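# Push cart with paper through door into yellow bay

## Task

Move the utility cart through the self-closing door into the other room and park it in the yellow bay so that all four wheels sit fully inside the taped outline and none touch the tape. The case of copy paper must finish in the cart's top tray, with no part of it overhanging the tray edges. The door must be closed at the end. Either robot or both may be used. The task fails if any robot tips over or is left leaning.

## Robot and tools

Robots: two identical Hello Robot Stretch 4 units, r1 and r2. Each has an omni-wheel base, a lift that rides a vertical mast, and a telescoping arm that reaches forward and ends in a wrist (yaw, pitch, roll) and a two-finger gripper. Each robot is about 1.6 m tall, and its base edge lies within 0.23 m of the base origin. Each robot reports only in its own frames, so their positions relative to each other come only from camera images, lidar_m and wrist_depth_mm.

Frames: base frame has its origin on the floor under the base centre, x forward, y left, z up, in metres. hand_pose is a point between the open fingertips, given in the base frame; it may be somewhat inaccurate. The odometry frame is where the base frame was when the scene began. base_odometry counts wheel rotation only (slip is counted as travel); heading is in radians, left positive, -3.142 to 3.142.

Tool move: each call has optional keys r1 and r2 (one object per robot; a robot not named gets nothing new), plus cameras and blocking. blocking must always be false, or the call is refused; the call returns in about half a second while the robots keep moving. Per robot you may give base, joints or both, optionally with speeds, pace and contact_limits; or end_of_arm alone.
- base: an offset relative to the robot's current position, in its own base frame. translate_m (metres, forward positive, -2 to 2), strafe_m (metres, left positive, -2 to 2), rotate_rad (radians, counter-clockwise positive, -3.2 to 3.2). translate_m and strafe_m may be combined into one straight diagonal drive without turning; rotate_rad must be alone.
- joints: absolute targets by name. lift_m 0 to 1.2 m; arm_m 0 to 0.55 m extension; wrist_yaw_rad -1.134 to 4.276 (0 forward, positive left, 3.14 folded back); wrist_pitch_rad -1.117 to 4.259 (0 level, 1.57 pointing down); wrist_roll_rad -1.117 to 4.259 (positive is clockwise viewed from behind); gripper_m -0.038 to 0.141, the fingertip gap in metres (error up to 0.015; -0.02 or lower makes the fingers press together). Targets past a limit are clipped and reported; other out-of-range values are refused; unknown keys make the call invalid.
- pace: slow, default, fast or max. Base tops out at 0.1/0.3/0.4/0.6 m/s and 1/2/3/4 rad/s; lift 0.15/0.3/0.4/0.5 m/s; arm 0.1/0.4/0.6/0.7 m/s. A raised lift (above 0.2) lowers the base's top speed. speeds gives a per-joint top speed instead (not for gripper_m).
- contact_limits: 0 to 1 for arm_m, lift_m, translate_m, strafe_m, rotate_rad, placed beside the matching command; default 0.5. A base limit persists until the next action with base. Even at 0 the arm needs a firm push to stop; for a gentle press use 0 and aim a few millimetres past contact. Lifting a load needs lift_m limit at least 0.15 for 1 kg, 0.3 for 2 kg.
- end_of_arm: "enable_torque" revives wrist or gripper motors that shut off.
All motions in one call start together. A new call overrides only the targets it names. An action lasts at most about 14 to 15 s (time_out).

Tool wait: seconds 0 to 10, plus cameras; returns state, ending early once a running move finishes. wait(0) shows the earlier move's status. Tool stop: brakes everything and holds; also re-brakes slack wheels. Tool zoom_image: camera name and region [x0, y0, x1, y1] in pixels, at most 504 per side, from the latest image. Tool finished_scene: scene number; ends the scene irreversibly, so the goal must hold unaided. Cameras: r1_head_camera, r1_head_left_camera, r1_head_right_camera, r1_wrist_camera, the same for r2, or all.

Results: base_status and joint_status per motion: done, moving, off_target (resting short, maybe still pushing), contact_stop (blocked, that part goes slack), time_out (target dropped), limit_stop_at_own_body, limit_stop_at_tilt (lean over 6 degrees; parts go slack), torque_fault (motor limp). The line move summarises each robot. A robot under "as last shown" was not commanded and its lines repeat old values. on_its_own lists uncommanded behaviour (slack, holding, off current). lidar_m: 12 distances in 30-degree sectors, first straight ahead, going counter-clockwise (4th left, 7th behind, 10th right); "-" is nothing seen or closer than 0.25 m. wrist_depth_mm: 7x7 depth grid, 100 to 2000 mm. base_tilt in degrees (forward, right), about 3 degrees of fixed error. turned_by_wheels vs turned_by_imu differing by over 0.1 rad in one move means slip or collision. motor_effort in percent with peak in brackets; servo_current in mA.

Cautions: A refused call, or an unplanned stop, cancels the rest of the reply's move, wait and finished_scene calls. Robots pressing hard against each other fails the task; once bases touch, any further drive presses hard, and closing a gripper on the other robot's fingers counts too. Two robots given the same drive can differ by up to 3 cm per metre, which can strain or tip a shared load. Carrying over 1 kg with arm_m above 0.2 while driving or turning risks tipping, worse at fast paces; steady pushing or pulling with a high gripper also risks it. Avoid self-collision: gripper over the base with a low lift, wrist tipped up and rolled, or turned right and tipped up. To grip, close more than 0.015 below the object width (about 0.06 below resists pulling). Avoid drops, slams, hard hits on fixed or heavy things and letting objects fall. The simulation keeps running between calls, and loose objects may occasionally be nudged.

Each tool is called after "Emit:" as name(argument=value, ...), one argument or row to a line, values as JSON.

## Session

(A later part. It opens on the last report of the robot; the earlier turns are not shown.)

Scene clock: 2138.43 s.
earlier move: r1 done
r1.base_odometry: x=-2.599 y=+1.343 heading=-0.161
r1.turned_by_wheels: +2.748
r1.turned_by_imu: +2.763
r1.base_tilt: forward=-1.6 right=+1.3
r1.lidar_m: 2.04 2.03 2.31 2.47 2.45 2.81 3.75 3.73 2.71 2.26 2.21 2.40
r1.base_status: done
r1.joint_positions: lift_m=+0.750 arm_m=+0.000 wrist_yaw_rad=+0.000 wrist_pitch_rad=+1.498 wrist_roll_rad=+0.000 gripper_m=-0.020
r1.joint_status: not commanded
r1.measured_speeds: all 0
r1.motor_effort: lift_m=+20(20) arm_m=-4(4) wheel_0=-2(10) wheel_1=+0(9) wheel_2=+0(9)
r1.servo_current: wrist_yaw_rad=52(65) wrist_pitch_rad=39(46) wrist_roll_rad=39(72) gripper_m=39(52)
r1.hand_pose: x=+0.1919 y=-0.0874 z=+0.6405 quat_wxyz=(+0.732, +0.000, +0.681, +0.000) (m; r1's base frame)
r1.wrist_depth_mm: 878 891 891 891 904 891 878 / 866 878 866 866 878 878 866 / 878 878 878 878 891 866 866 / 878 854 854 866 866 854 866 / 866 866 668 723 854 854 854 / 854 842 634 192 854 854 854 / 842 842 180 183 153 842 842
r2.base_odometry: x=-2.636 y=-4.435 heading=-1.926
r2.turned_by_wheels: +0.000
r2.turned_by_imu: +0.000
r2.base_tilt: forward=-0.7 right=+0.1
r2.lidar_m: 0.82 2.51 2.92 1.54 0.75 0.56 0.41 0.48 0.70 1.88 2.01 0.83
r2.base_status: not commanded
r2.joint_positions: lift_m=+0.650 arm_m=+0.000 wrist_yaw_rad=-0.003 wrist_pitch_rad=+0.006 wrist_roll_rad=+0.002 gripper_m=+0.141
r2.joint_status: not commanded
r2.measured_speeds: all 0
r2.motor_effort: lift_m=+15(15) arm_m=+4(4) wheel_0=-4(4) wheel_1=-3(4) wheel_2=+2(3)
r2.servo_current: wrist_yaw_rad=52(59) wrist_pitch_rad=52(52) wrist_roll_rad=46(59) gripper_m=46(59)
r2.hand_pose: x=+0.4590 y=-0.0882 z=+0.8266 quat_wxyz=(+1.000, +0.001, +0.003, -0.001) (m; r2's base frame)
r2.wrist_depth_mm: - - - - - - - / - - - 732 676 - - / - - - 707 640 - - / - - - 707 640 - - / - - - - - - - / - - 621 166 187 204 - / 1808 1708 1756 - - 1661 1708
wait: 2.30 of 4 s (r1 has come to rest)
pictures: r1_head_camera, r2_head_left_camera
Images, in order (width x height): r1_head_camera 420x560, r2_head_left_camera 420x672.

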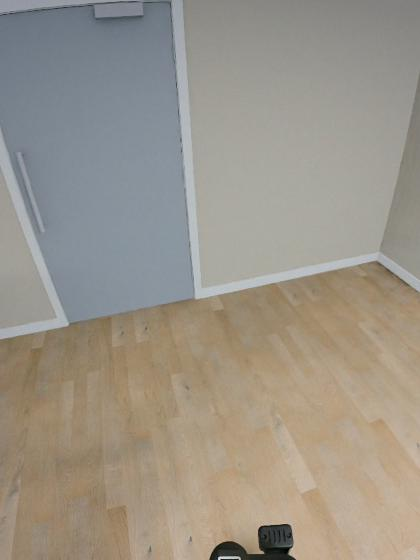

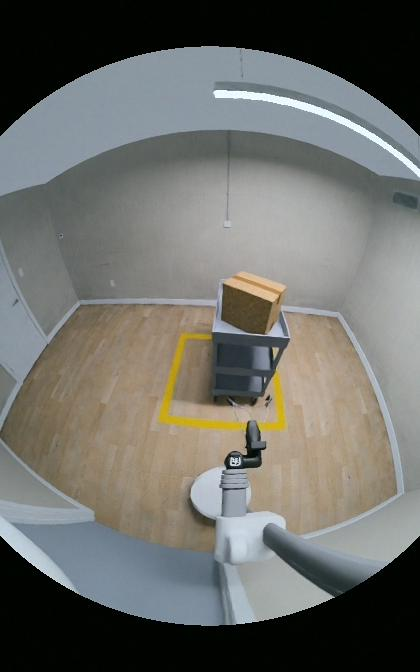

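Emit:
wait(
  seconds=2,
  cameras=["r1_head_camera"],
)

Emit:
zoom_image(
  camera="r1_head_camera",
  region=[0, 100, 220, 340],
)

Scene clock: 2145.23 s.
r1.base_odometry: x=-2.599 y=+1.343 heading=-0.161
r1.turned_by_wheels: +0.000
r1.turned_by_imu: +0.000
r1.base_tilt: forward=-1.6 right=+1.3
r1.lidar_m: 2.05 2.04 2.32 2.44 2.47 2.79 3.77 3.75 2.73 2.23 2.24 2.42
r1.base_status: done
r1.joint_positions: lift_m=+0.750 arm_m=+0.000 wrist_yaw_rad=+0.000 wrist_pitch_rad=+1.498 wrist_roll_rad=+0.000 gripper_m=-0.020
r1.joint_status: not commanded
r1.measured_speeds: all 0
r1.motor_effort: lift_m=+20(20) arm_m=-4(4) wheel_0=-2(10) wheel_1=+1(9) wheel_2=+0(9)
r1.servo_current: wrist_yaw_rad=59(65) wrist_pitch_rad=33(46) wrist_roll_rad=59(72) gripper_m=46(52)
r1.hand_pose: x=+0.1919 y=-0.0874 z=+0.6405 quat_wxyz=(+0.732, +0.000, +0.681, +0.000) (m; r1's base frame)
r1.wrist_depth_mm: 878 891 891 891 878 891 878 / 878 878 866 891 878 891 866 / 878 878 878 878 878 878 878 / 866 854 866 866 866 866 866 / 854 854 668 723 866 842 854 / 854 854 634 192 854 866 854 / 842 842 180 183 153 842 842
r2.base_odometry: x=-2.636 y=-4.435 heading=-1.926
r2.turned_by_wheels: +0.000
r2.turned_by_imu: +0.001
r2.base_tilt: forward=-0.7 right=+0.1
r2.lidar_m: 0.81 2.48 2.90 1.56 0.75 0.57 0.44 0.45 0.68 1.88 2.00 0.81
r2.base_status: not commanded
r2.joint_positions: lift_m=+0.650 arm_m=+0.000 wrist_yaw_rad=-0.003 wrist_pitch_rad=+0.006 wrist_roll_rad=+0.002 gripper_m=+0.141
r2.joint_status: not commanded
r2.measured_speeds: all 0
r2.motor_effort: lift_m=+15(15) arm_m=+4(4) wheel_0=-4(4) wheel_1=-3(4) wheel_2=+2(3)
r2.servo_current: wrist_yaw_rad=46(59) wrist_pitch_rad=46(52) wrist_roll_rad=46(59) gripper_m=52(59)
r2.hand_pose: x=+0.4590 y=-0.0882 z=+0.8266 quat_wxyz=(+1.000, +0.001, +0.003, -0.001) (m; r2's base frame)
r2.wrist_depth_mm: - - - - - - - / - - - 723 676 - - / - - - 707 634 - - / - - - 699 640 - - / - - - - - - - / - - 621 166 187 204 - / 1863 1808 1756 - - 1661 1708
wait: 2.00 s; at rest from the start
pictures: r1_head_camera
Images, in order (width x height): r1_head_camera 420x560.

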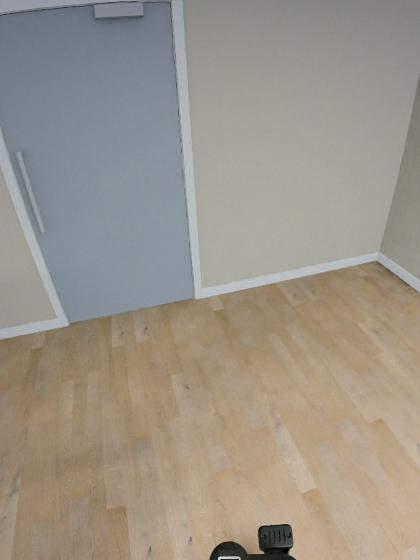

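Scaled by 2.100 from the camera's 420x560 image, which has a finer 600x800 frame.

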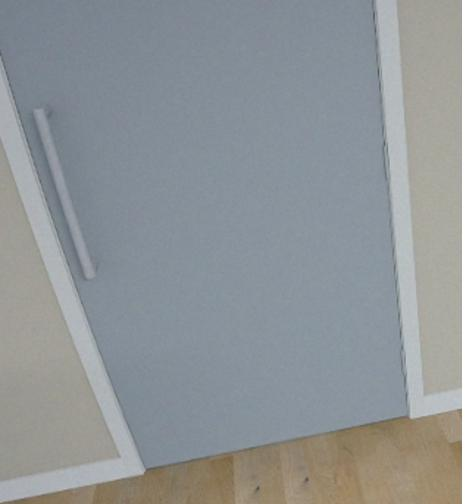

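Shut. Finish.

Emit:
finished_scene(
  scene=1,
)

The scene is finished: the task was done.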